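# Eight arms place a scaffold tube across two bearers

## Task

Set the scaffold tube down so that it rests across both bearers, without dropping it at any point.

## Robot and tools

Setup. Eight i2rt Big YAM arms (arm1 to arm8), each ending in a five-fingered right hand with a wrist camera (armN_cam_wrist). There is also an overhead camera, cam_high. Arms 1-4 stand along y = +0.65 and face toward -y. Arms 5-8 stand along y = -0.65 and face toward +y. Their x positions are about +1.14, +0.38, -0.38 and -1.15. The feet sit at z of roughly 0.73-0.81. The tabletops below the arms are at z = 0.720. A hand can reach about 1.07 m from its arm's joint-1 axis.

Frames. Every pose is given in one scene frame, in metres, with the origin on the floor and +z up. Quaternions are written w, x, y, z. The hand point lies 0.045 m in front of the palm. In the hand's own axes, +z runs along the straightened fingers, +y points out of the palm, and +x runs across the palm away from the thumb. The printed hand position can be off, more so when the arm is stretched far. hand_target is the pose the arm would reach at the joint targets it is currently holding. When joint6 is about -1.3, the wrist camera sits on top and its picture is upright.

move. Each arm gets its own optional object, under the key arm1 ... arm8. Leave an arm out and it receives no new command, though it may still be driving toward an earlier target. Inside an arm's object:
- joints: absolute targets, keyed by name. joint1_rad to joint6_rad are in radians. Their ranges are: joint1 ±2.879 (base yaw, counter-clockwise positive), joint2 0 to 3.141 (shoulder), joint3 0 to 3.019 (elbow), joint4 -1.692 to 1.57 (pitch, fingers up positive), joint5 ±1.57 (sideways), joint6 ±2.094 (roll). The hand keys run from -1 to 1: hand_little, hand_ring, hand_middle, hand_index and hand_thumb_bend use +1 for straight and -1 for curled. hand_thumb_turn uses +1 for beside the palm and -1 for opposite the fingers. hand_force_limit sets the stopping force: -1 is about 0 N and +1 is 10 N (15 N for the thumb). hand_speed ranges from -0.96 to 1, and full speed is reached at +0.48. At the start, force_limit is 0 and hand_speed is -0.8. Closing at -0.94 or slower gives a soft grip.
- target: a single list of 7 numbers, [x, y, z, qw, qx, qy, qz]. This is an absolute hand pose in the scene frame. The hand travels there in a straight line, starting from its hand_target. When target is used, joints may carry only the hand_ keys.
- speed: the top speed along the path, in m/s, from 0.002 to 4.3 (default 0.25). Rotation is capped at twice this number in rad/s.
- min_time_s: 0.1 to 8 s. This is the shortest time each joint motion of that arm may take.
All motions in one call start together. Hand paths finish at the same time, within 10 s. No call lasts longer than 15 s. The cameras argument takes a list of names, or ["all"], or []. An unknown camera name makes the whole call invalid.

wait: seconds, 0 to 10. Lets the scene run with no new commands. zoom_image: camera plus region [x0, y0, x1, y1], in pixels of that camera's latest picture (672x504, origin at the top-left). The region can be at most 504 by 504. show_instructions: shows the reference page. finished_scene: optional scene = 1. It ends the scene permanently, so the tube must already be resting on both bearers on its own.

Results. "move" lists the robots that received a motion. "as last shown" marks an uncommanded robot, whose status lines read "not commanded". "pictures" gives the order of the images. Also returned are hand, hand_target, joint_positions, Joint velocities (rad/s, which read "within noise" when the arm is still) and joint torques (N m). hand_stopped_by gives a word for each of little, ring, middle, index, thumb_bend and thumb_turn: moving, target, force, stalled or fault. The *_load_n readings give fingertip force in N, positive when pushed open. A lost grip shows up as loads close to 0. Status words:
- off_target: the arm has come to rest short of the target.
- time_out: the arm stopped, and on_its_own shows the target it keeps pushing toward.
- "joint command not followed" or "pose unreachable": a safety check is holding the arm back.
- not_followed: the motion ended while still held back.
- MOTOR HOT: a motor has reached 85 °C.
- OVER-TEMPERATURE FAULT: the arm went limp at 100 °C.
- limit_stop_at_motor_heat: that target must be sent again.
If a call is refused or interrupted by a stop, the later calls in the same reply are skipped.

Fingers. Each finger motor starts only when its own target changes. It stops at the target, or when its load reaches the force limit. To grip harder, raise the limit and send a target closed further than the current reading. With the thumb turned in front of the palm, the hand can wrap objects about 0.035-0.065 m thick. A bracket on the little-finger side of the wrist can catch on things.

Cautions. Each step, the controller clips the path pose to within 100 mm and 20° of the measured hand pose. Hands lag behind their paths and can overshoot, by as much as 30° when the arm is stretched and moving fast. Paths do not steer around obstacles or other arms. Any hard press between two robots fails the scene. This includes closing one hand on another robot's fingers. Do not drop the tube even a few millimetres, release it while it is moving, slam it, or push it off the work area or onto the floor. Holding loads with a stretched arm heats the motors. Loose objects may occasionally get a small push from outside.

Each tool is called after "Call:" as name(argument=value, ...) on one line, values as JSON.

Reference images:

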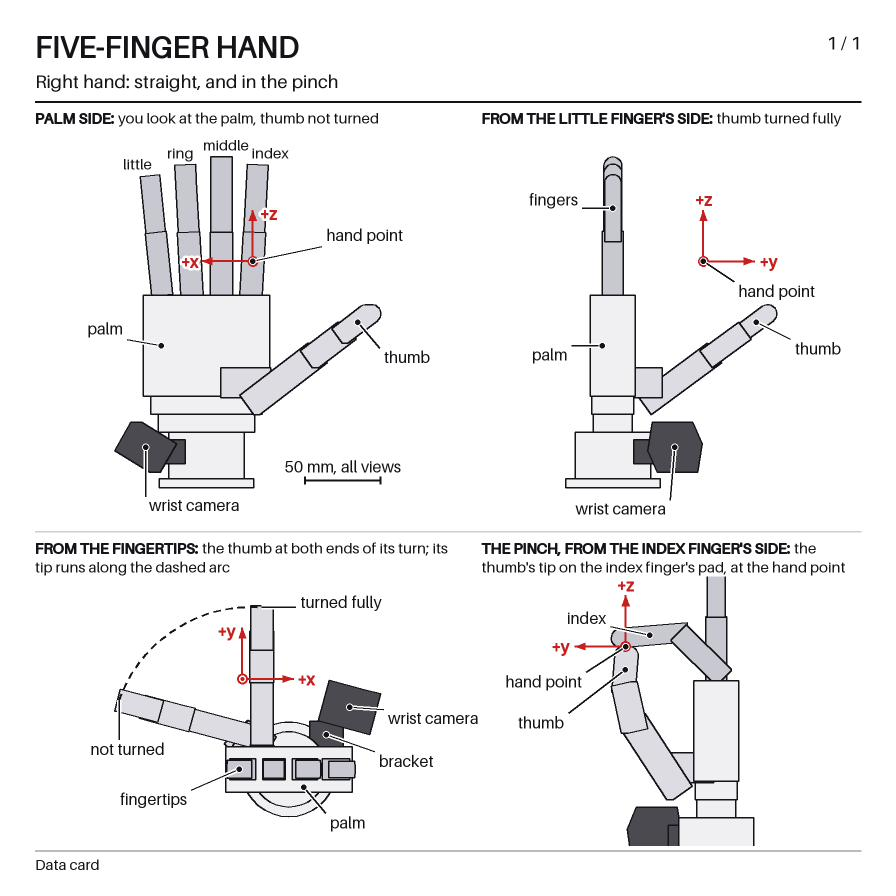

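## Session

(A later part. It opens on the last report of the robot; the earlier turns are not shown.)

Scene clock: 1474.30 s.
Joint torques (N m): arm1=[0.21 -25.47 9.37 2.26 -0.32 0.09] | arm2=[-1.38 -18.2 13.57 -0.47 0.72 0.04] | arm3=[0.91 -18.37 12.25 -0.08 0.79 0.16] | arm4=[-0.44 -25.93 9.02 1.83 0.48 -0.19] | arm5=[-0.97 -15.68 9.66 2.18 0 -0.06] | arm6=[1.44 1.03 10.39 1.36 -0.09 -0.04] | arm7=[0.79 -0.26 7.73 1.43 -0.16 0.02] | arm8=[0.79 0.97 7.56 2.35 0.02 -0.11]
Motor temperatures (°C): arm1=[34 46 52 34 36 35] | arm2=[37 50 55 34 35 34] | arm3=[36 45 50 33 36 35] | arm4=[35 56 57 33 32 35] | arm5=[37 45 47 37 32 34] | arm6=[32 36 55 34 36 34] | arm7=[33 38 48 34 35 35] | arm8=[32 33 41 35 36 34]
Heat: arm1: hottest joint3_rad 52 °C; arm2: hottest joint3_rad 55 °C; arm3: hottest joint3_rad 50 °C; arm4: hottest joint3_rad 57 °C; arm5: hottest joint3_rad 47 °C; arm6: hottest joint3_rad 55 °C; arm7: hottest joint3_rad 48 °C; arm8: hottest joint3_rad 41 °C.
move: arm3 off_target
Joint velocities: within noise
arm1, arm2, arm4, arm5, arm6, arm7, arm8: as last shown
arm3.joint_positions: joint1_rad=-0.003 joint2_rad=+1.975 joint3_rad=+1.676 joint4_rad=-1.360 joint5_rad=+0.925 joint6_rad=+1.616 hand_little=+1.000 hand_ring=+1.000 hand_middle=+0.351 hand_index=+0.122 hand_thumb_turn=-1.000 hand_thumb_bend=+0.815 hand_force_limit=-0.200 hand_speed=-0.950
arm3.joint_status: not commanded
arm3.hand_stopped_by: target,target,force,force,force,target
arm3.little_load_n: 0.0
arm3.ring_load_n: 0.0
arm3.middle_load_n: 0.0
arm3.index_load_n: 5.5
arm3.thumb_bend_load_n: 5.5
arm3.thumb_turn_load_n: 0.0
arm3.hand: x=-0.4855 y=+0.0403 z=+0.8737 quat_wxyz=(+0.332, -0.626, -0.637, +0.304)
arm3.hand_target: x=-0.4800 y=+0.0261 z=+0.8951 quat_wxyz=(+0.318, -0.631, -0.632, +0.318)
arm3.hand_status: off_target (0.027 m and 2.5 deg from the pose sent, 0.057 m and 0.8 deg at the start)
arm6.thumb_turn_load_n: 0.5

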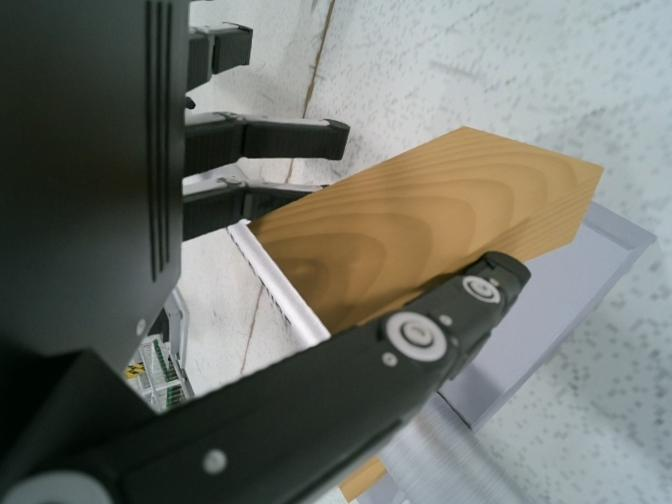

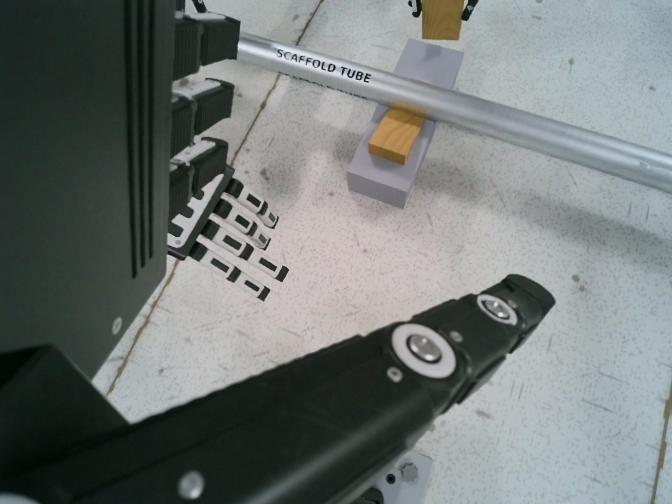

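Call:
move(cameras=["arm6_cam_wrist", "arm7_cam_wrist", "arm3_cam_wrist", "cam_high"])

Call:
zoom_image(camera="arm6_cam_wrist", region=[350, 0, 530, 130])

Call:
zoom_image(camera="arm7_cam_wrist", region=[370, 40, 510, 180])

Scene clock: 1484.23 s.
Joint torques (N m): arm1=[0.15 -25.64 9.25 2.32 -0.34 0.09] | arm2=[-1.38 -18.2 13.57 -0.47 0.72 0.03] | arm3=[1.03 -18.49 12.26 -0.02 0.8 0.21] | arm4=[-0.85 -25.58 9.06 1.77 0.53 -0.18] | arm5=[-1.14 -15.5 9.72 2.24 -0.02 -0.1] | arm6=[1.03 0.38 10.43 1.37 -0.04 -0.04] | arm7=[1.38 -0.38 7.58 1.4 -0.17 0.02] | arm8=[0.91 1.08 7.5 2.26 0.07 -0.15]
Motor temperatures (°C): arm1=[34 46 52 34 36 35] | arm2=[37 50 55 34 36 34] | arm3=[36 46 49 33 36 34] | arm4=[35 56 57 33 32 35] | arm5=[37 45 47 37 32 34] | arm6=[32 36 55 34 36 34] | arm7=[33 38 48 34 35 35] | arm8=[32 33 41 35 36 34]
Heat: arm1: hottest joint3_rad 52 °C; arm2: hottest joint3_rad 55 °C; arm3: hottest joint3_rad 49 °C; arm4: hottest joint3_rad 57 °C; arm5: hottest joint3_rad 47 °C; arm6: hottest joint3_rad 55 °C; arm7: hottest joint3_rad 48 °C; arm8: hottest joint3_rad 41 °C.
Joint velocities: within noise
arm1.joint_positions: joint1_rad=-0.328 joint2_rad=+2.190 joint3_rad=+1.770 joint4_rad=-0.339 joint5_rad=-0.271 joint6_rad=-0.196 hand_little=+0.240 hand_ring=+0.240 hand_middle=+0.240 hand_index=+0.240 hand_thumb_turn=-1.000 hand_thumb_bend=+0.840 hand_force_limit=+0.100 hand_speed=-0.920
arm1.joint_status: not commanded
arm1.hand_stopped_by: target,target,target,target,target,target
arm1.little_load_n: 0.0
arm1.ring_load_n: 0.0
arm1.middle_load_n: 0.0
arm1.index_load_n: 0.0
arm1.thumb_bend_load_n: 0.0
arm1.thumb_turn_load_n: 0.0
arm1.hand: x=+0.9361 y=-0.1099 z=+0.8242 quat_wxyz=(-0.017, -0.015, -0.914, +0.405) (m; scene frame)
arm1.hand_target: x=+0.9372 y=-0.1182 z=+0.8395 quat_wxyz=(-0.017, -0.015, -0.908, +0.418) (m; scene frame)
arm1.hand_status: not commanded
arm2.joint_positions: joint1_rad=+0.222 joint2_rad=+2.250 joint3_rad=+2.117 joint4_rad=-1.675 joint5_rad=+0.895 joint6_rad=+1.893 hand_little=+1.000 hand_ring=+1.000 hand_middle=+0.150 hand_index=+0.114 hand_thumb_turn=-1.000 hand_thumb_bend=+0.842 hand_force_limit=-0.250 hand_speed=-0.940
arm2.joint_status: not commanded
arm2.hand_stopped_by: target,target,target,force,force,target
arm2.little_load_n: 0.0
arm2.ring_load_n: 0.0
arm2.middle_load_n: 0.0
arm2.index_load_n: 4.0
arm2.thumb_bend_load_n: 6.0
arm2.thumb_turn_load_n: -1.0
arm2.hand: x=+0.4362 y=-0.0405 z=+0.8290 quat_wxyz=(+0.299, -0.622, -0.646, +0.325) (m; scene frame)
arm2.hand_target: x=+0.4293 y=-0.0498 z=+0.8289 quat_wxyz=(+0.300, -0.625, -0.642, +0.327) (m; scene frame)
arm2.hand_status: not commanded
arm3.joint_positions: joint1_rad=-0.003 joint2_rad=+1.975 joint3_rad=+1.676 joint4_rad=-1.360 joint5_rad=+0.925 joint6_rad=+1.616 hand_little=+1.000 hand_ring=+1.000 hand_middle=+0.351 hand_index=+0.122 hand_thumb_turn=-1.000 hand_thumb_bend=+0.815 hand_force_limit=-0.200 hand_speed=-0.950
arm3.joint_status: not commanded
arm3.hand_stopped_by: target,target,force,force,force,target
arm3.little_load_n: 0.0
arm3.ring_load_n: 0.0
arm3.middle_load_n: 0.0
arm3.index_load_n: 5.5
arm3.thumb_bend_load_n: 5.0
arm3.thumb_turn_load_n: -0.5
arm3.hand: x=-0.4855 y=+0.0403 z=+0.8737 quat_wxyz=(+0.332, -0.626, -0.637, +0.304) (m; scene frame)
arm3.hand_target: x=-0.4800 y=+0.0261 z=+0.8951 quat_wxyz=(+0.318, -0.631, -0.632, +0.318) (m; scene frame)
arm3.hand_status: off_target (0.027 m and 2.5 deg from the pose sent, 0.057 m and 0.8 deg at the start)
arm4.joint_positions: joint1_rad=+0.380 joint2_rad=+2.057 joint3_rad=+1.666 joint4_rad=-0.436 joint5_rad=+0.349 joint6_rad=+0.261 hand_little=+0.240 hand_ring=+0.240 hand_middle=+0.240 hand_index=+0.240 hand_thumb_turn=-1.000 hand_thumb_bend=+0.840 hand_force_limit=+0.100 hand_speed=-0.920
arm4.joint_status: not commanded
arm4.hand_stopped_by: target,target,target,target,target,target
arm4.little_load_n: 0.0
arm4.ring_load_n: 0.0
arm4.middle_load_n: 0.0
arm4.index_load_n: 0.0
arm4.thumb_bend_load_n: 0.0
arm4.thumb_turn_load_n: 0.0
arm4.hand: x=-0.8843 y=-0.0621 z=+0.8301 quat_wxyz=(+0.042, -0.003, -0.919, +0.391) (m; scene frame)
arm4.hand_target: x=-0.8861 y=-0.0729 z=+0.8478 quat_wxyz=(+0.040, -0.010, -0.912, +0.407) (m; scene frame)
arm4.hand_status: not commanded
arm5.joint_positions: joint1_rad=-1.090 joint2_rad=+1.543 joint3_rad=+1.389 joint4_rad=-0.582 joint5_rad=+0.417 joint6_rad=+0.331 hand_little=+1.000 hand_ring=+1.000 hand_middle=+0.400 hand_index=+0.400 hand_thumb_turn=-1.000 hand_thumb_bend=+0.990 hand_force_limit=-0.300 hand_speed=-0.500
arm5.joint_status: not commanded
arm5.hand_stopped_by: target,target,target,target,target,target
arm5.little_load_n: 0.0
arm5.ring_load_n: 0.0
arm5.middle_load_n: 0.0
arm5.index_load_n: 0.0
arm5.thumb_bend_load_n: 0.0
arm5.thumb_turn_load_n: 0.0
arm5.hand: x=-0.5861 y=-0.3747 z=+0.9877 quat_wxyz=(-0.305, +0.638, -0.635, +0.311) (m; scene frame)
arm5.hand_target: x=-0.5800 y=-0.3798 z=+1.0002 quat_wxyz=(-0.319, +0.631, -0.632, +0.318) (m; scene frame)
arm5.hand_status: not commanded
arm6.joint_positions: joint1_rad=+0.212 joint2_rad=+0.619 joint3_rad=+1.286 joint4_rad=-1.392 joint5_rad=-0.177 joint6_rad=-1.299 hand_little=+1.000 hand_ring=+1.000 hand_middle=+1.000 hand_index=+1.000 hand_thumb_turn=-1.000 hand_thumb_bend=+0.990 hand_force_limit=-0.600 hand_speed=-0.500
arm6.joint_status: not commanded
arm6.hand_stopped_by: target,target,target,target,target,target
arm6.little_load_n: 0.0
arm6.ring_load_n: 0.0
arm6.middle_load_n: 0.0
arm6.index_load_n: 0.0
arm6.thumb_bend_load_n: 0.0
arm6.thumb_turn_load_n: 0.0
arm6.hand: x=-0.4214 y=-0.4315 z=+1.1613 quat_wxyz=(-0.391, +0.626, +0.659, +0.143) (m; scene frame)
arm6.hand_target: x=-0.4222 y=-0.4362 z=+1.1787 quat_wxyz=(-0.402, +0.613, +0.663, +0.150) (m; scene frame)
arm6.hand_status: not commanded
arm7.joint_positions: joint1_rad=+0.107 joint2_rad=+0.617 joint3_rad=+1.327 joint4_rad=-1.407 joint5_rad=-0.191 joint6_rad=-1.323 hand_little=+1.000 hand_ring=+1.000 hand_middle=+1.000 hand_index=+1.000 hand_thumb_turn=+1.000 hand_thumb_bend=+1.000 hand_force_limit=+0.000 hand_speed=-0.800
arm7.joint_status: not commanded
arm7.hand_stopped_by: target,target,target,target,target,target
arm7.little_load_n: 0.0
arm7.ring_load_n: 0.0
arm7.middle_load_n: 0.0
arm7.index_load_n: 0.0
arm7.thumb_bend_load_n: 0.0
arm7.thumb_turn_load_n: 0.0
arm7.hand: x=+0.3786 y=-0.4257 z=+1.2011 quat_wxyz=(-0.391, +0.670, +0.605, +0.182) (m; scene frame)
arm7.hand_target: x=+0.3786 y=-0.4251 z=+1.2113 quat_wxyz=(-0.399, +0.665, +0.602, +0.189) (m; scene frame)
arm7.hand_status: not commanded
arm8.joint_positions: joint1_rad=+0.250 joint2_rad=+0.614 joint3_rad=+1.437 joint4_rad=-1.429 joint5_rad=-0.161 joint6_rad=-1.429 hand_little=+1.000 hand_ring=+1.000 hand_middle=+1.000 hand_index=+1.000 hand_thumb_turn=+1.000 hand_thumb_bend=+1.000 hand_force_limit=+0.000 hand_speed=-0.800
arm8.joint_status: not commanded
arm8.hand_stopped_by: target,target,target,target,target,target
arm8.little_load_n: 0.0
arm8.ring_load_n: 0.0
arm8.middle_load_n: 0.0
arm8.index_load_n: 0.0
arm8.thumb_bend_load_n: 0.0
arm8.thumb_turn_load_n: 0.0
arm8.hand: x=+1.1066 y=-0.4290 z=+1.2434 quat_wxyz=(-0.419, +0.562, +0.685, +0.199) (m; scene frame)
arm8.hand_target: x=+1.1068 y=-0.4298 z=+1.2514 quat_wxyz=(-0.426, +0.558, +0.682, +0.205) (m; scene frame)
arm8.hand_status: not commanded
pictures: arm3_cam_wrist, arm6_cam_wrist, arm7_cam_wrist, cam_high

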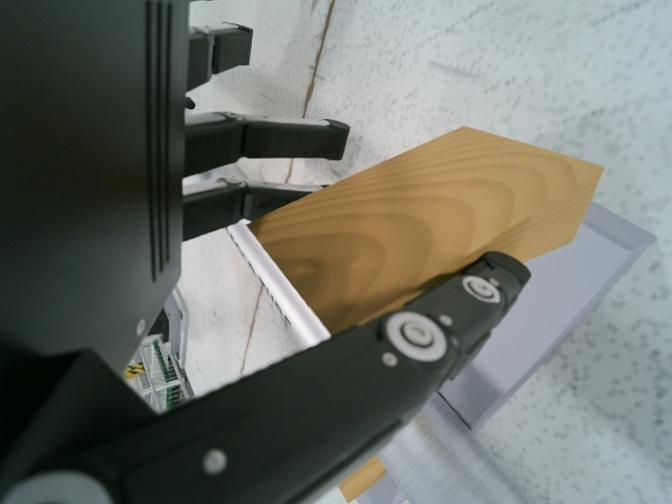

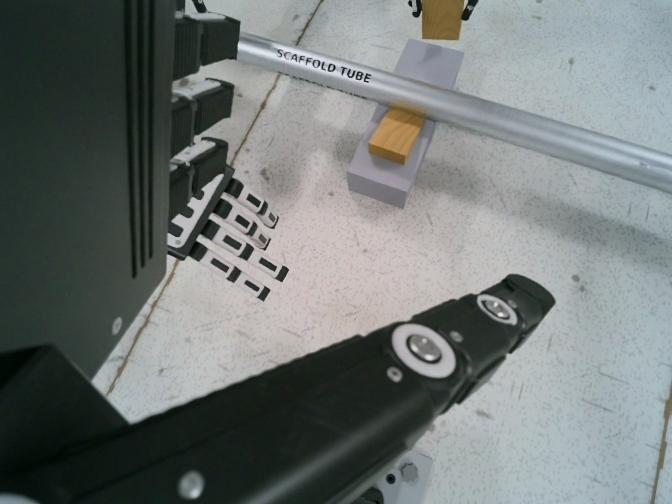

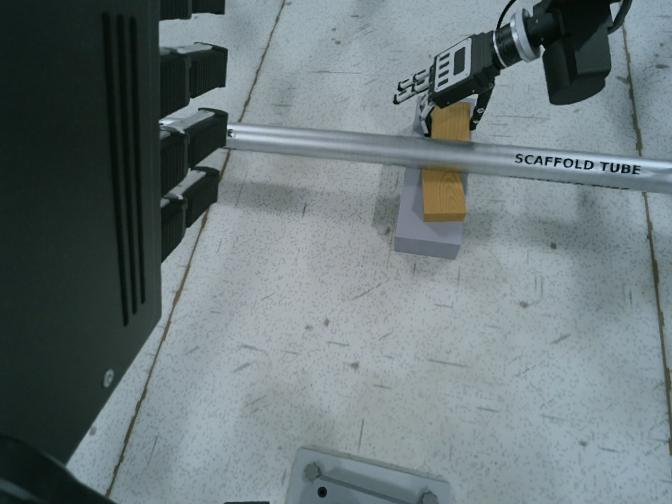

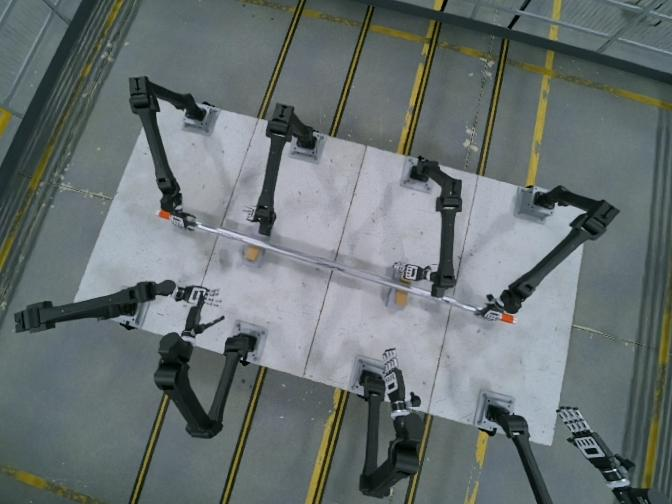

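Scaled by 2.800.

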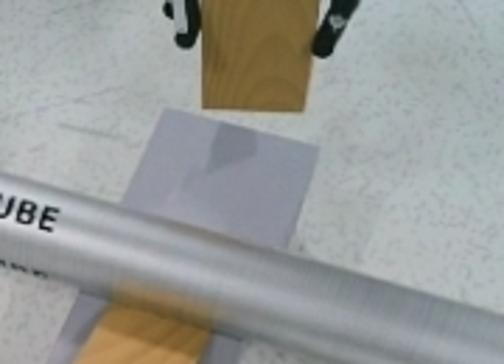

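Scaled by 3.600.

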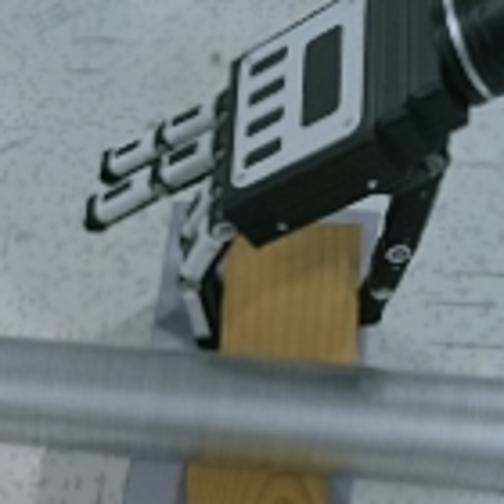

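Call:
move(cameras=["arm2_cam_wrist", "arm3_cam_wrist", "arm4_cam_wrist"])

Call:
zoom_image(camera="arm3_cam_wrist", region=[200, 80, 672, 504])

Scene clock: 1490.73 s.
Joint torques (N m): arm1=[0.44 -25.7 9.31 2.32 -0.32 0.1] | arm2=[-1.44 -18.2 13.57 -0.47 0.72 0.03] | arm3=[0.62 -18.49 12.19 -0.1 0.79 0.22] | arm4=[-0.03 -26.23 9.03 1.91 0.49 -0.11] | arm5=[-0.91 -15.5 9.63 2.35 0 -0.11] | arm6=[0.91 0.21 10.18 1.35 -0.06 -0.1] | arm7=[1.14 0.5 7.73 1.47 -0.17 0.01] | arm8=[0.56 1.2 7.38 2.37 0 -0.1]
Motor temperatures (°C): arm1=[34 46 52 34 36 35] | arm2=[37 50 55 34 36 34] | arm3=[36 46 49 33 36 34] | arm4=[35 56 57 33 32 35] | arm5=[37 45 47 37 32 34] | arm6=[32 36 55 34 36 34] | arm7=[33 38 48 34 35 35] | arm8=[32 33 41 35 36 34]
Heat: arm1: hottest joint3_rad 52 °C; arm2: hottest joint3_rad 55 °C; arm3: hottest joint3_rad 49 °C; arm4: hottest joint3_rad 57 °C; arm5: hottest joint3_rad 47 °C; arm6: hottest joint3_rad 55 °C; arm7: hottest joint3_rad 48 °C; arm8: hottest joint3_rad 41 °C.
Joint velocities: within noise
arm1.joint_positions: joint1_rad=-0.328 joint2_rad=+2.190 joint3_rad=+1.770 joint4_rad=-0.339 joint5_rad=-0.271 joint6_rad=-0.196 hand_little=+0.240 hand_ring=+0.240 hand_middle=+0.240 hand_index=+0.240 hand_thumb_turn=-1.000 hand_thumb_bend=+0.840 hand_force_limit=+0.100 hand_speed=-0.920
arm1.joint_status: not commanded
arm1.hand_stopped_by: target,target,target,target,target,target
arm1.little_load_n: 0.0
arm1.ring_load_n: 0.0
arm1.middle_load_n: 0.0
arm1.index_load_n: 0.0
arm1.thumb_bend_load_n: 0.0
arm1.thumb_turn_load_n: 0.0
arm1.hand: x=+0.9361 y=-0.1099 z=+0.8242 quat_wxyz=(-0.017, -0.015, -0.914, +0.405) (m; scene frame)
arm1.hand_target: x=+0.9372 y=-0.1182 z=+0.8395 quat_wxyz=(-0.017, -0.015, -0.908, +0.418) (m; scene frame)
arm1.hand_status: not commanded
arm2.joint_positions: joint1_rad=+0.222 joint2_rad=+2.250 joint3_rad=+2.117 joint4_rad=-1.675 joint5_rad=+0.895 joint6_rad=+1.893 hand_little=+1.000 hand_ring=+1.000 hand_middle=+0.150 hand_index=+0.114 hand_thumb_turn=-1.000 hand_thumb_bend=+0.842 hand_force_limit=-0.250 hand_speed=-0.940
arm2.joint_status: not commanded
arm2.hand_stopped_by: target,target,target,force,force,target
arm2.little_load_n: 0.0
arm2.ring_load_n: 0.0
arm2.middle_load_n: 0.0
arm2.index_load_n: 4.0
arm2.thumb_bend_load_n: 6.0
arm2.thumb_turn_load_n: -1.0
arm2.hand: x=+0.4362 y=-0.0405 z=+0.8290 quat_wxyz=(+0.299, -0.622, -0.646, +0.325) (m; scene frame)
arm2.hand_target: x=+0.4293 y=-0.0498 z=+0.8289 quat_wxyz=(+0.300, -0.625, -0.642, +0.327) (m; scene frame)
arm2.hand_status: not commanded
arm3.joint_positions: joint1_rad=-0.003 joint2_rad=+1.975 joint3_rad=+1.676 joint4_rad=-1.360 joint5_rad=+0.925 joint6_rad=+1.616 hand_little=+1.000 hand_ring=+1.000 hand_middle=+0.351 hand_index=+0.122 hand_thumb_turn=-1.000 hand_thumb_bend=+0.815 hand_force_limit=-0.200 hand_speed=-0.950
arm3.joint_status: not commanded
arm3.hand_stopped_by: target,target,force,force,force,target
arm3.little_load_n: 0.0
arm3.ring_load_n: 0.0
arm3.middle_load_n: 0.0
arm3.index_load_n: 5.5
arm3.thumb_bend_load_n: 5.5
arm3.thumb_turn_load_n: -0.5
arm3.hand: x=-0.4855 y=+0.0403 z=+0.8737 quat_wxyz=(+0.332, -0.626, -0.637, +0.304) (m; scene frame)
arm3.hand_target: x=-0.4800 y=+0.0261 z=+0.8951 quat_wxyz=(+0.318, -0.631, -0.632, +0.318) (m; scene frame)
arm3.hand_status: off_target (0.027 m and 2.5 deg from the pose sent, 0.057 m and 0.8 deg at the start)
arm4.joint_positions: joint1_rad=+0.380 joint2_rad=+2.057 joint3_rad=+1.666 joint4_rad=-0.436 joint5_rad=+0.349 joint6_rad=+0.261 hand_little=+0.240 hand_ring=+0.240 hand_middle=+0.240 hand_index=+0.240 hand_thumb_turn=-1.000 hand_thumb_bend=+0.840 hand_force_limit=+0.100 hand_speed=-0.920
arm4.joint_status: not commanded
arm4.hand_stopped_by: target,target,target,target,target,target
arm4.little_load_n: 0.0
arm4.ring_load_n: 0.0
arm4.middle_load_n: 0.0
arm4.index_load_n: 0.0
arm4.thumb_bend_load_n: 0.0
arm4.thumb_turn_load_n: 0.0
arm4.hand: x=-0.8843 y=-0.0621 z=+0.8301 quat_wxyz=(+0.042, -0.003, -0.919, +0.391) (m; scene frame)
arm4.hand_target: x=-0.8861 y=-0.0729 z=+0.8478 quat_wxyz=(+0.040, -0.010, -0.912, +0.407) (m; scene frame)
arm4.hand_status: not commanded
arm5.joint_positions: joint1_rad=-1.090 joint2_rad=+1.543 joint3_rad=+1.389 joint4_rad=-0.582 joint5_rad=+0.417 joint6_rad=+0.331 hand_little=+1.000 hand_ring=+1.000 hand_middle=+0.400 hand_index=+0.400 hand_thumb_turn=-1.000 hand_thumb_bend=+0.990 hand_force_limit=-0.300 hand_speed=-0.500
arm5.joint_status: not commanded
arm5.hand_stopped_by: target,target,target,target,target,target
arm5.little_load_n: 0.0
arm5.ring_load_n: 0.0
arm5.middle_load_n: 0.0
arm5.index_load_n: 0.0
arm5.thumb_bend_load_n: 0.0
arm5.thumb_turn_load_n: 0.0
arm5.hand: x=-0.5861 y=-0.3747 z=+0.9877 quat_wxyz=(-0.305, +0.638, -0.635, +0.311) (m; scene frame)
arm5.hand_target: x=-0.5800 y=-0.3798 z=+1.0002 quat_wxyz=(-0.319, +0.631, -0.632, +0.318) (m; scene frame)
arm5.hand_status: not commanded
arm6.joint_positions: joint1_rad=+0.212 joint2_rad=+0.619 joint3_rad=+1.286 joint4_rad=-1.392 joint5_rad=-0.177 joint6_rad=-1.299 hand_little=+1.000 hand_ring=+1.000 hand_middle=+1.000 hand_index=+1.000 hand_thumb_turn=-1.000 hand_thumb_bend=+0.990 hand_force_limit=-0.600 hand_speed=-0.500
arm6.joint_status: not commanded
arm6.hand_stopped_by: target,target,target,target,target,target
arm6.little_load_n: 0.0
arm6.ring_load_n: 0.0
arm6.middle_load_n: 0.0
arm6.index_load_n: 0.0
arm6.thumb_bend_load_n: 0.0
arm6.thumb_turn_load_n: 0.5
arm6.hand: x=-0.4214 y=-0.4315 z=+1.1613 quat_wxyz=(-0.391, +0.626, +0.659, +0.143) (m; scene frame)
arm6.hand_target: x=-0.4222 y=-0.4362 z=+1.1787 quat_wxyz=(-0.402, +0.613, +0.663, +0.150) (m; scene frame)
arm6.hand_status: not commanded
arm7.joint_positions: joint1_rad=+0.107 joint2_rad=+0.617 joint3_rad=+1.327 joint4_rad=-1.407 joint5_rad=-0.191 joint6_rad=-1.323 hand_little=+1.000 hand_ring=+1.000 hand_middle=+1.000 hand_index=+1.000 hand_thumb_turn=+1.000 hand_thumb_bend=+1.000 hand_force_limit=+0.000 hand_speed=-0.800
arm7.joint_status: not commanded
arm7.hand_stopped_by: target,target,target,target,target,target
arm7.little_load_n: 0.0
arm7.ring_load_n: 0.0
arm7.middle_load_n: -0.5
arm7.index_load_n: 0.0
arm7.thumb_bend_load_n: 0.0
arm7.thumb_turn_load_n: 0.0
arm7.hand: x=+0.3786 y=-0.4257 z=+1.2011 quat_wxyz=(-0.391, +0.670, +0.605, +0.182) (m; scene frame)
arm7.hand_target: x=+0.3786 y=-0.4251 z=+1.2113 quat_wxyz=(-0.399, +0.665, +0.602, +0.189) (m; scene frame)
arm7.hand_status: not commanded
arm8.joint_positions: joint1_rad=+0.250 joint2_rad=+0.614 joint3_rad=+1.437 joint4_rad=-1.429 joint5_rad=-0.161 joint6_rad=-1.429 hand_little=+1.000 hand_ring=+1.000 hand_middle=+1.000 hand_index=+1.000 hand_thumb_turn=+1.000 hand_thumb_bend=+1.000 hand_force_limit=+0.000 hand_speed=-0.800
arm8.joint_status: not commanded
arm8.hand_stopped_by: target,target,target,target,target,target
arm8.little_load_n: 0.0
arm8.ring_load_n: 0.0
arm8.middle_load_n: 0.0
arm8.index_load_n: 0.0
arm8.thumb_bend_load_n: 0.0
arm8.thumb_turn_load_n: 0.0
arm8.hand: x=+1.1066 y=-0.4290 z=+1.2434 quat_wxyz=(-0.419, +0.562, +0.685, +0.199) (m; scene frame)
arm8.hand_target: x=+1.1068 y=-0.4298 z=+1.2514 quat_wxyz=(-0.426, +0.558, +0.682, +0.205) (m; scene frame)
arm8.hand_status: not commanded
pictures: arm2_cam_wrist, arm3_cam_wrist, arm4_cam_wrist

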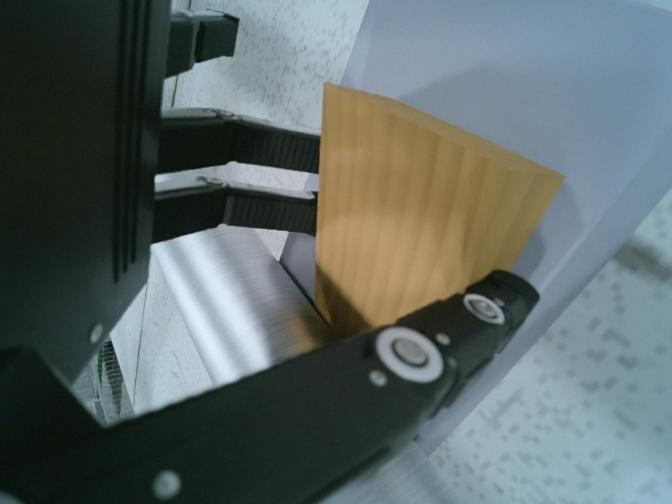

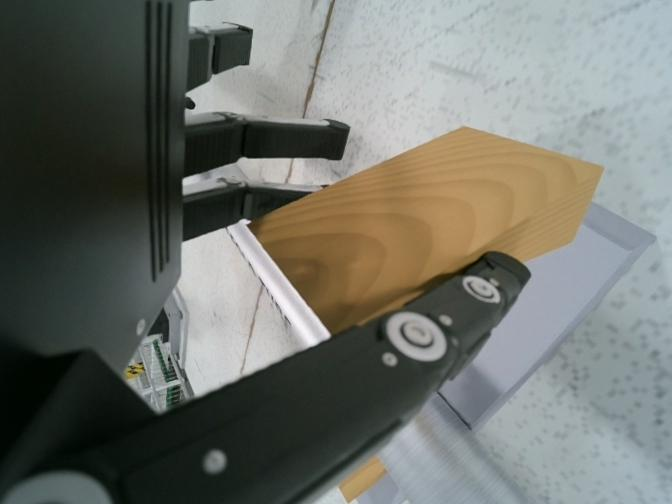

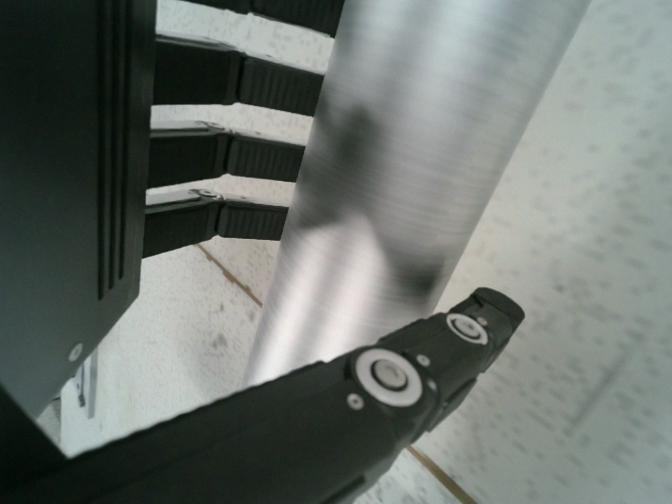

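Scaled by 1.068.

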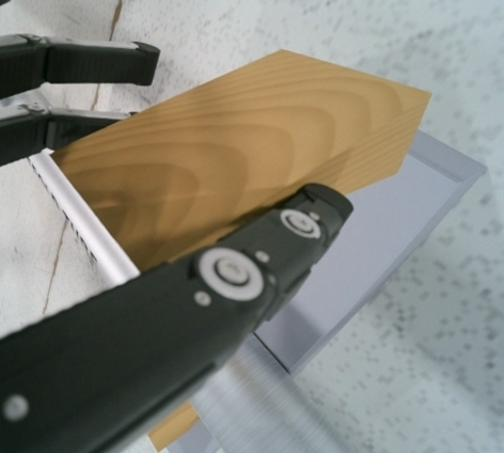

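Call:
zoom_image(camera="arm2_cam_wrist", region=[230, 200, 480, 400])

Call:
move(arm3={"target": [-0.42, 0.17, 0.92, 0.3182, -0.6317, -0.6317, 0.3182], "speed": 0.12}, cameras=["arm3_cam_wrist", "arm6_cam_wrist"])

Scaled by 2.016.

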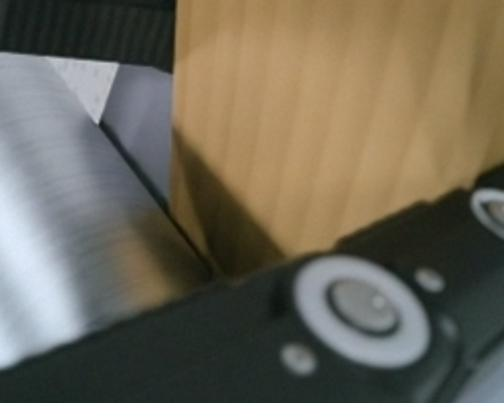

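Scene clock: 1516.00 s.
Joint torques (N m): arm1=[0.32 -25.11 9.31 2.26 -0.34 0.1] | arm2=[-1.38 -18.2 13.57 -0.47 0.72 0.03] | arm3=[0.56 -12.81 6.84 -0.32 0.45 0.25] | arm4=[-0.79 -25.64 8.88 1.95 0.5 -0.09] | arm5=[-0.62 -15.91 9.7 2.28 -0.01 -0.1] | arm6=[0.5 1.38 10.41 1.21 -0.04 -0.05] | arm7=[1.03 -0.21 7.69 1.48 -0.15 0.06] | arm8=[0.91 0.91 7.5 2.36 0.02 -0.11]
Motor temperatures (°C): arm1=[34 46 52 34 36 35] | arm2=[37 50 55 34 36 34] | arm3=[36 46 50 33 36 34] | arm4=[35 56 57 33 32 35] | arm5=[37 45 47 37 32 34] | arm6=[32 35 55 34 36 34] | arm7=[33 38 48 34 35 35] | arm8=[32 33 41 35 36 34]
Heat: arm1: hottest joint3_rad 52 °C; arm2: hottest joint3_rad 55 °C; arm3: hottest joint3_rad 50 °C; arm4: hottest joint3_rad 57 °C; arm5: hottest joint3_rad 47 °C; arm6: hottest joint3_rad 55 °C; arm7: hottest joint3_rad 48 °C; arm8: hottest joint3_rad 41 °C.
move: arm3 off_target
Joint velocities: within noise
arm1, arm2, arm4, arm5, arm6, arm7, arm8: as last shown
arm2.thumb_bend_load_n: 5.5
arm3.joint_positions: joint1_rad=+0.139 joint2_rad=+1.643 joint3_rad=+1.337 joint4_rad=-1.460 joint5_rad=+0.914 joint6_rad=+1.832 hand_little=+1.000 hand_ring=+1.000 hand_middle=+0.351 hand_index=+0.122 hand_thumb_turn=-1.000 hand_thumb_bend=+0.815 hand_force_limit=-0.200 hand_speed=-0.950
arm3.joint_status: not commanded
arm3.hand_stopped_by: target,target,force,force,force,target
arm3.little_load_n: 0.0
arm3.ring_load_n: 0.0
arm3.middle_load_n: 0.0
arm3.index_load_n: 5.0
arm3.thumb_bend_load_n: 5.5
arm3.thumb_turn_load_n: -0.5
arm3.hand: x=-0.4218 y=+0.1597 z=+0.9241 quat_wxyz=(+0.310, -0.633, -0.630, +0.327)
arm3.hand_target: x=-0.4198 y=+0.1676 z=+0.9201 quat_wxyz=(+0.315, -0.632, -0.631, +0.321)
arm3.hand_status: off_target (0.011 m and 1.4 deg from the pose sent, 0.152 m and 2.5 deg at the start)
arm6.thumb_turn_load_n: 0.0
arm7.middle_load_n: 0.0
arm7.thumb_turn_load_n: -0.5

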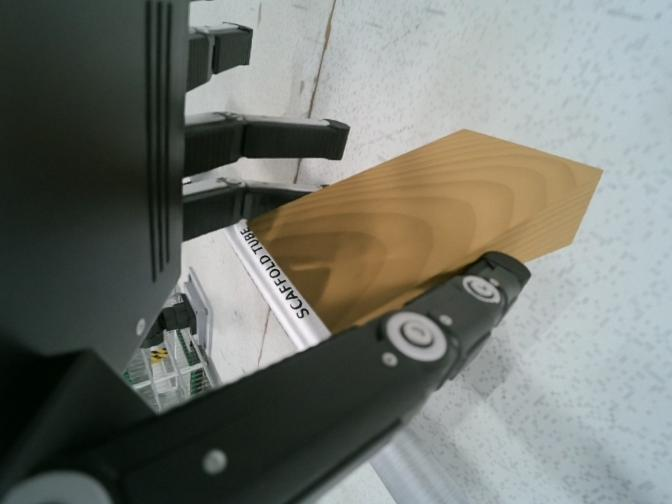

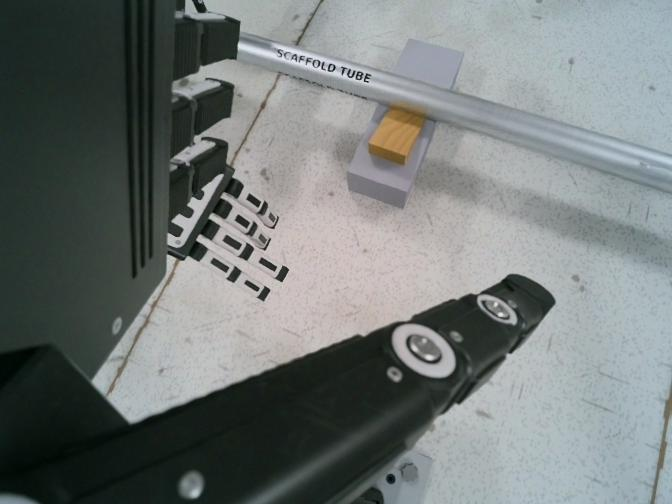

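Call:
move(arm3={"target": [-0.40, 0.20, 0.80, 0.3182, -0.6317, -0.6317, 0.3182], "speed": 0.12}, cameras=["arm3_cam_wrist", "arm6_cam_wrist"])

Call:
zoom_image(camera="arm6_cam_wrist", region=[350, 0, 600, 130])

Scene clock: 1521.77 s.
Joint torques (N m): arm1=[0.21 -25.35 9.29 2.28 -0.34 0.1] | arm2=[-1.44 -18.2 13.57 -0.47 0.72 0.04] | arm3=[0.79 -11.81 5.86 0.65 0.46 0.28] | arm4=[0.15 -25.99 9.05 1.83 0.51 -0.12] | arm5=[-0.91 -15.62 9.77 2.24 -0.01 -0.1] | arm6=[1.44 0.67 10.15 1.14 -0.08 -0.08] | arm7=[1.26 -0.5 7.57 1.48 -0.17 0.01] | arm8=[0.5 1.03 7.45 2.47 0.03 -0.13]
Motor temperatures (°C): arm1=[34 46 52 34 36 35] | arm2=[37 50 55 34 36 34] | arm3=[36 46 49 33 36 34] | arm4=[35 56 57 33 32 35] | arm5=[37 45 47 37 32 34] | arm6=[32 35 55 34 36 34] | arm7=[33 38 48 34 35 35] | arm8=[32 33 41 35 36 34]
Heat: arm1: hottest joint3_rad 52 °C; arm2: hottest joint3_rad 55 °C; arm3: hottest joint3_rad 49 °C; arm4: hottest joint3_rad 57 °C; arm5: hottest joint3_rad 47 °C; arm6: hottest joint3_rad 55 °C; arm7: hottest joint3_rad 48 °C; arm8: hottest joint3_rad 41 °C.
move: arm3 done
Joint velocities: within noise
arm1, arm2, arm4, arm5, arm6, arm7, arm8: as last shown
arm2.thumb_bend_load_n: 6.0
arm3.joint_positions: joint1_rad=+0.196 joint2_rad=+1.725 joint3_rad=+1.105 joint4_rad=-1.245 joint5_rad=+0.896 joint6_rad=+1.929 hand_little=+1.000 hand_ring=+1.000 hand_middle=+0.351 hand_index=+0.122 hand_thumb_turn=-1.000 hand_thumb_bend=+0.815 hand_force_limit=-0.200 hand_speed=-0.950
arm3.joint_status: not commanded
arm3.hand_stopped_by: target,target,force,force,force,target
arm3.little_load_n: 0.0
arm3.ring_load_n: 0.0
arm3.middle_load_n: 0.0
arm3.index_load_n: 5.5
arm3.thumb_bend_load_n: 5.5
arm3.thumb_turn_load_n: -0.5
arm3.hand: x=-0.4034 y=+0.1978 z=+0.8086 quat_wxyz=(+0.319, -0.630, -0.632, +0.319)
arm3.hand_target: x=-0.3999 y=+0.1999 z=+0.8000 quat_wxyz=(+0.318, -0.632, -0.631, +0.318)
arm3.hand_status: done (0.010 m and 0.2 deg from the pose sent, 0.132 m and 1.4 deg at the start)
arm7.thumb_turn_load_n: 0.0

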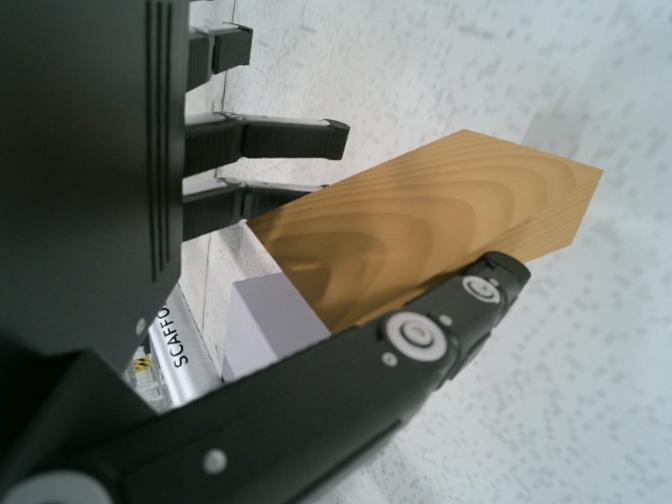

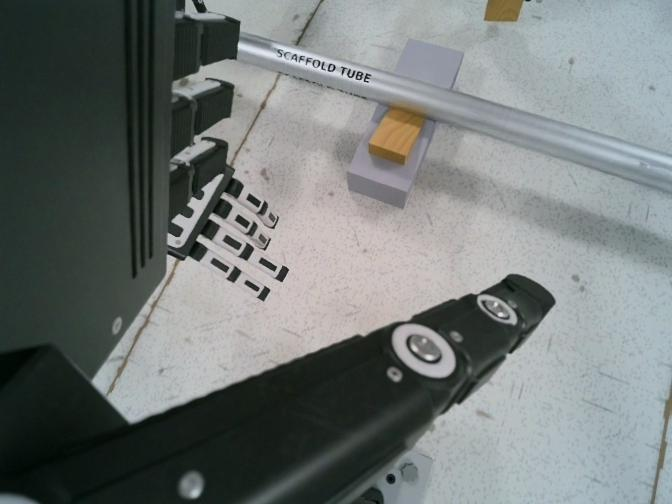

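Scaled by 2.016.

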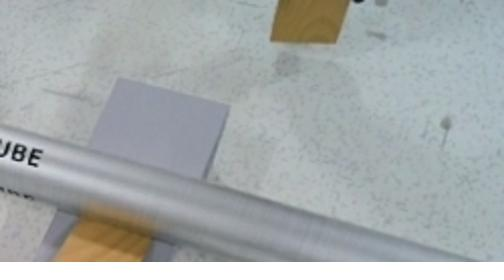

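Call:
move(arm3={"target": [-0.40, 0.20, 0.77, 0.3182, -0.6317, -0.6317, 0.3182], "speed": 0.06}, cameras=["arm3_cam_wrist", "arm6_cam_wrist"])

Call:
zoom_image(camera="arm6_cam_wrist", region=[350, 0, 600, 130])

Scene clock: 1525.10 s.
Joint torques (N m): arm1=[0.15 -25.23 9.22 2.35 -0.35 0.09] | arm2=[-1.38 -18.2 13.57 -0.47 0.72 0.03] | arm3=[0.44 -10.4 5.07 0.75 0.46 0.23] | arm4=[-0.97 -26.17 8.77 1.95 0.49 -0.11] | arm5=[-0.85 -15.56 9.78 2.26 -0.03 -0.07] | arm6=[1.73 1.32 10.32 1.11 -0.05 0.01] | arm7=[1.44 -0.15 7.66 1.43 -0.14 0] | arm8=[0.56 1.08 7.47 2.24 0.02 -0.1]
Motor temperatures (°C): arm1=[34 46 52 34 36 35] | arm2=[37 50 55 34 36 34] | arm3=[36 46 49 33 36 34] | arm4=[35 56 57 33 32 35] | arm5=[37 45 47 37 32 34] | arm6=[32 35 55 34 36 34] | arm7=[33 38 48 34 35 35] | arm8=[32 33 41 35 36 34]
Heat: arm1: hottest joint3_rad 52 °C; arm2: hottest joint3_rad 55 °C; arm3: hottest joint3_rad 49 °C; arm4: hottest joint3_rad 57 °C; arm5: hottest joint3_rad 47 °C; arm6: hottest joint3_rad 55 °C; arm7: hottest joint3_rad 48 °C; arm8: hottest joint3_rad 41 °C.
move: arm3 off_target
Joint velocities: within noise
arm1, arm2, arm4, arm5, arm6, arm7, arm8: as last shown
arm2.ring_load_n: -0.5
arm3.joint_positions: joint1_rad=+0.197 joint2_rad=+1.763 joint3_rad=+1.085 joint4_rad=-1.170 joint5_rad=+0.896 joint6_rad=+1.941 hand_little=+1.000 hand_ring=+1.000 hand_middle=+0.351 hand_index=+0.122 hand_thumb_turn=-1.000 hand_thumb_bend=+0.815 hand_force_limit=-0.200 hand_speed=-0.950
arm3.joint_status: not commanded
arm3.hand_stopped_by: target,target,force,force,force,target
arm3.little_load_n: 0.0
arm3.ring_load_n: 0.0
arm3.middle_load_n: 0.0
arm3.index_load_n: 4.5
arm3.thumb_bend_load_n: 5.0
arm3.thumb_turn_load_n: -0.5
arm3.hand: x=-0.4027 y=+0.1928 z=+0.7861 quat_wxyz=(+0.311, -0.637, -0.626, +0.325)
arm3.hand_target: x=-0.4005 y=+0.2001 z=+0.7707 quat_wxyz=(+0.317, -0.634, -0.629, +0.319)
arm3.hand_status: off_target (0.018 m and 1.5 deg from the pose sent, 0.039 m and 0.2 deg at the start)
arm4.thumb_turn_load_n: 0.5

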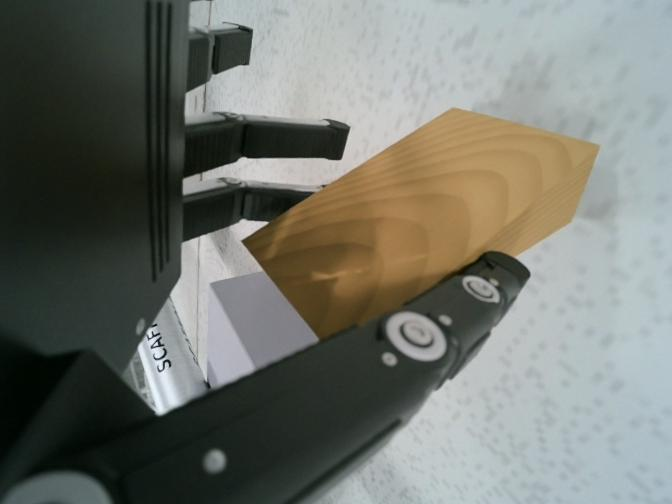

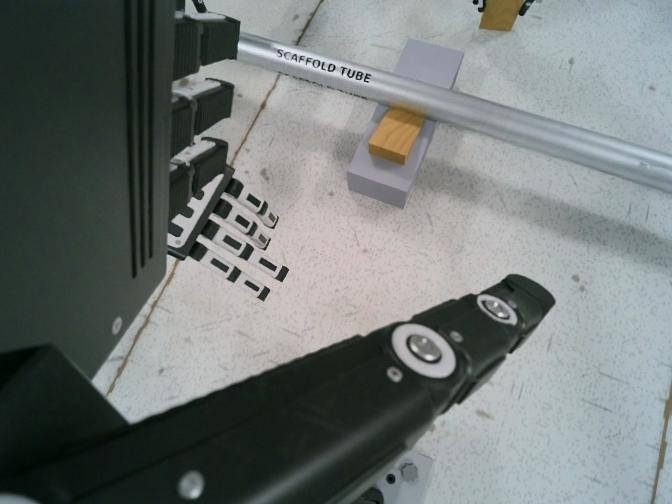

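Scaled by 2.016.

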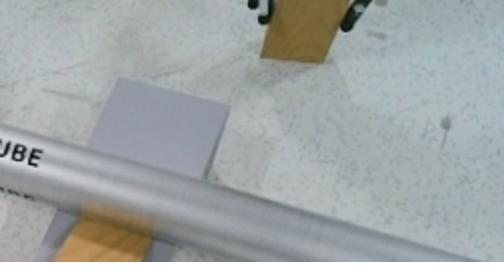

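Call:
move(arm3={"target": [-0.40, 0.165, 0.762, 0.3182, -0.6317, -0.6317, 0.3182], "speed": 0.06}, cameras=["arm3_cam_wrist", "arm6_cam_wrist"])

Call:
zoom_image(camera="arm6_cam_wrist", region=[350, 0, 600, 130])

Scene clock: 1528.77 s.
Joint torques (N m): arm1=[0.32 -25.29 9.24 2.18 -0.33 0.09] | arm2=[-1.44 -18.2 13.57 -0.49 0.71 0.03] | arm3=[-0.62 -12.63 9.22 0.69 0.58 -0.03] | arm4=[0.15 -25.52 8.64 1.91 0.54 -0.18] | arm5=[-0.62 -15.74 9.7 2.28 -0.01 -0.09] | arm6=[1.38 1.32 10.22 1.22 -0.07 -0.09] | arm7=[1.2 -0.85 7.68 1.36 -0.15 0.02] | arm8=[0.91 1.2 7.45 2.32 0.06 -0.12]
Motor temperatures (°C): arm1=[34 46 53 34 36 35] | arm2=[37 50 55 34 36 34] | arm3=[36 46 49 33 36 34] | arm4=[35 56 57 33 32 35] | arm5=[37 45 47 37 32 34] | arm6=[32 35 55 34 36 34] | arm7=[33 38 48 34 35 35] | arm8=[32 33 41 35 36 34]
Heat: arm1: hottest joint3_rad 53 °C; arm2: hottest joint3_rad 55 °C; arm3: hottest joint3_rad 49 °C; arm4: hottest joint3_rad 57 °C; arm5: hottest joint3_rad 47 °C; arm6: hottest joint3_rad 55 °C; arm7: hottest joint3_rad 48 °C; arm8: hottest joint3_rad 41 °C.
move: arm3 off_target
Joint velocities: within noise
arm1, arm2, arm4, arm5, arm6, arm7, arm8: as last shown
arm3.joint_positions: joint1_rad=+0.195 joint2_rad=+1.851 joint3_rad=+1.128 joint4_rad=-1.167 joint5_rad=+0.899 joint6_rad=+1.932 hand_little=+1.000 hand_ring=+1.000 hand_middle=+0.351 hand_index=+0.122 hand_thumb_turn=-1.000 hand_thumb_bend=+0.815 hand_force_limit=-0.200 hand_speed=-0.950
arm3.joint_status: not commanded
arm3.hand_stopped_by: target,target,force,force,force,target
arm3.little_load_n: 0.0
arm3.ring_load_n: 0.0
arm3.middle_load_n: 0.0
arm3.index_load_n: 5.0
arm3.thumb_bend_load_n: 4.5
arm3.thumb_turn_load_n: -0.5
arm3.hand: x=-0.4014 y=+0.1828 z=+0.7606 quat_wxyz=(+0.328, -0.626, -0.633, +0.315)
arm3.hand_target: x=-0.3999 y=+0.1654 z=+0.7625 quat_wxyz=(+0.318, -0.631, -0.632, +0.318)
arm3.hand_status: off_target (0.018 m and 1.4 deg from the pose sent, 0.037 m and 1.5 deg at the start)
arm4.thumb_turn_load_n: 0.0
arm6.index_load_n: 0.5
arm8.index_load_n: 0.5

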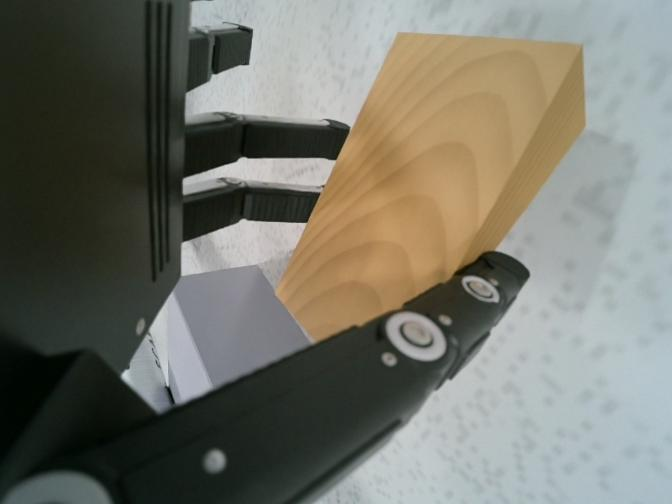

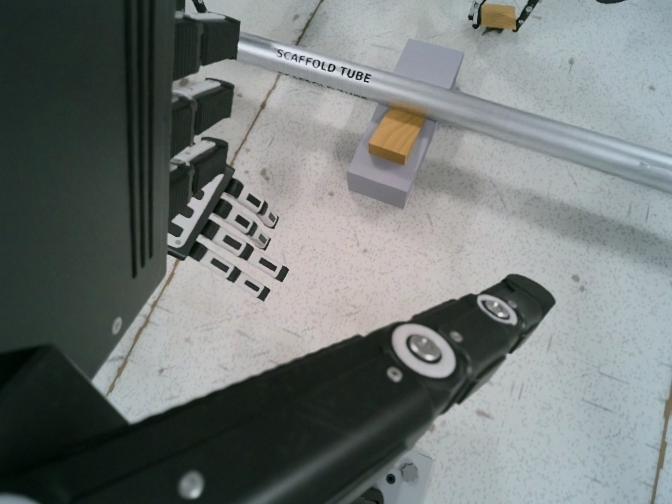

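Scaled by 2.016.

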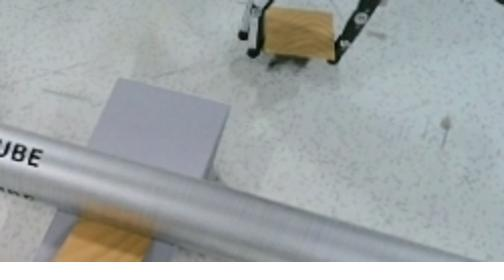

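Call:
move(arm3={"target": [-0.40, 0.15, 0.745, 0.3182, -0.6317, -0.6317, 0.3182], "speed": 0.05}, cameras=["arm3_cam_wrist", "arm6_cam_wrist"])

Call:
zoom_image(camera="arm6_cam_wrist", region=[350, 0, 600, 130])

Scene clock: 1531.30 s.
Joint torques (N m): arm1=[0.26 -24.94 9.29 2.33 -0.34 0.1] | arm2=[-1.44 -18.2 13.57 -0.47 0.72 0.03] | arm3=[-0.67 -12.69 8.95 0.72 0.61 -0.04] | arm4=[-0.38 -26.11 9.14 1.73 0.53 -0.13] | arm5=[-0.62 -15.79 9.62 2.22 0 -0.09] | arm6=[1.9 1.49 10.51 1.1 -0.06 -0.05] | arm7=[1.55 0.15 7.65 1.48 -0.17 0.01] | arm8=[0.91 0.73 7.41 2.35 0.04 -0.11]
Motor temperatures (°C): arm1=[34 46 53 34 36 35] | arm2=[37 50 55 34 36 34] | arm3=[36 46 49 33 36 34] | arm4=[35 56 57 33 32 35] | arm5=[37 45 47 37 32 34] | arm6=[32 35 55 34 36 34] | arm7=[33 38 48 34 35 35] | arm8=[32 33 41 35 36 34]
Heat: arm1: hottest joint3_rad 53 °C; arm2: hottest joint3_rad 55 °C; arm3: hottest joint3_rad 49 °C; arm4: hottest joint3_rad 57 °C; arm5: hottest joint3_rad 47 °C; arm6: hottest joint3_rad 55 °C; arm7: hottest joint3_rad 48 °C; arm8: hottest joint3_rad 41 °C.
move: arm3 off_target
Joint velocities: within noise
arm1, arm2, arm4, arm5, arm6, arm7, arm8: as last shown
arm2.ring_load_n: 0.0
arm3.joint_positions: joint1_rad=+0.190 joint2_rad=+1.909 joint3_rad=+1.163 joint4_rad=-1.139 joint5_rad=+0.899 joint6_rad=+1.921 hand_little=+1.000 hand_ring=+1.000 hand_middle=+0.351 hand_index=+0.122 hand_thumb_turn=-1.000 hand_thumb_bend=+0.815 hand_force_limit=-0.200 hand_speed=-0.950
arm3.joint_status: not commanded
arm3.hand_stopped_by: target,target,force,force,force,target
arm3.little_load_n: 0.0
arm3.ring_load_n: 0.0
arm3.middle_load_n: 0.0
arm3.index_load_n: 5.0
arm3.thumb_bend_load_n: 4.0
arm3.thumb_turn_load_n: -0.5
arm3.hand: x=-0.4004 y=+0.1688 z=+0.7435 quat_wxyz=(+0.329, -0.626, -0.634, +0.313)
arm3.hand_target: x=-0.4003 y=+0.1508 z=+0.7455 quat_wxyz=(+0.319, -0.631, -0.632, +0.318)
arm3.hand_status: off_target (0.019 m and 1.6 deg from the pose sent, 0.036 m and 1.4 deg at the start)
arm6.index_load_n: 0.0
arm8.ring_load_n: 0.5
arm8.middle_load_n: -0.5
arm8.index_load_n: 0.0

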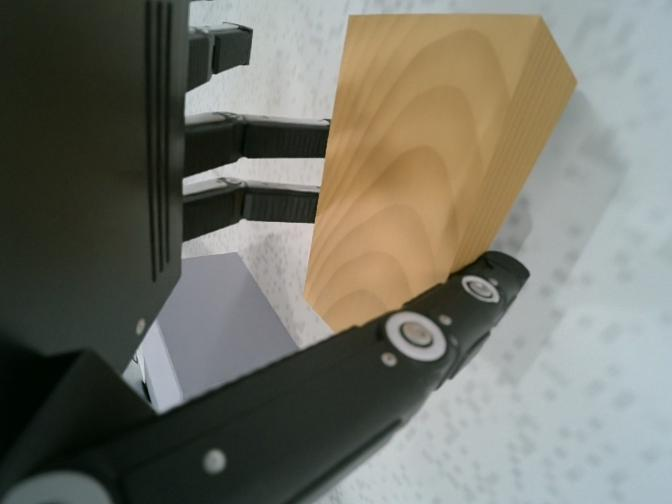

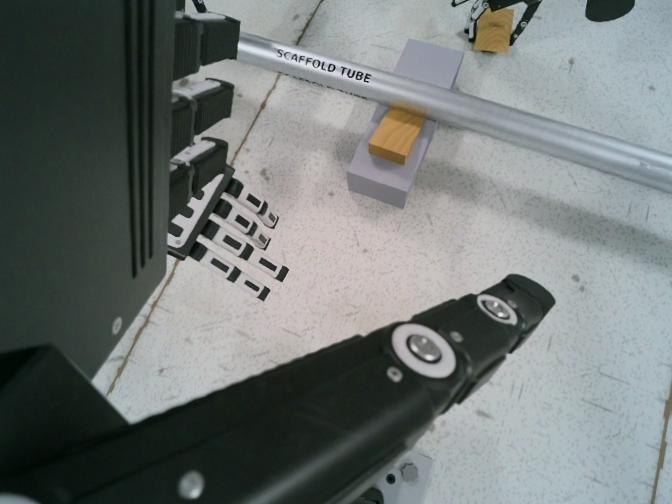

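Scaled by 2.016.

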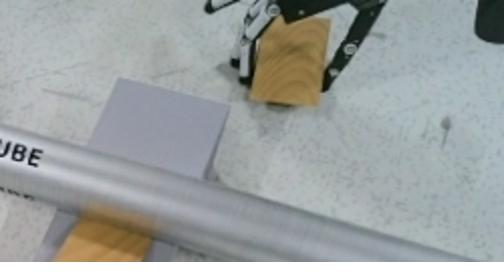

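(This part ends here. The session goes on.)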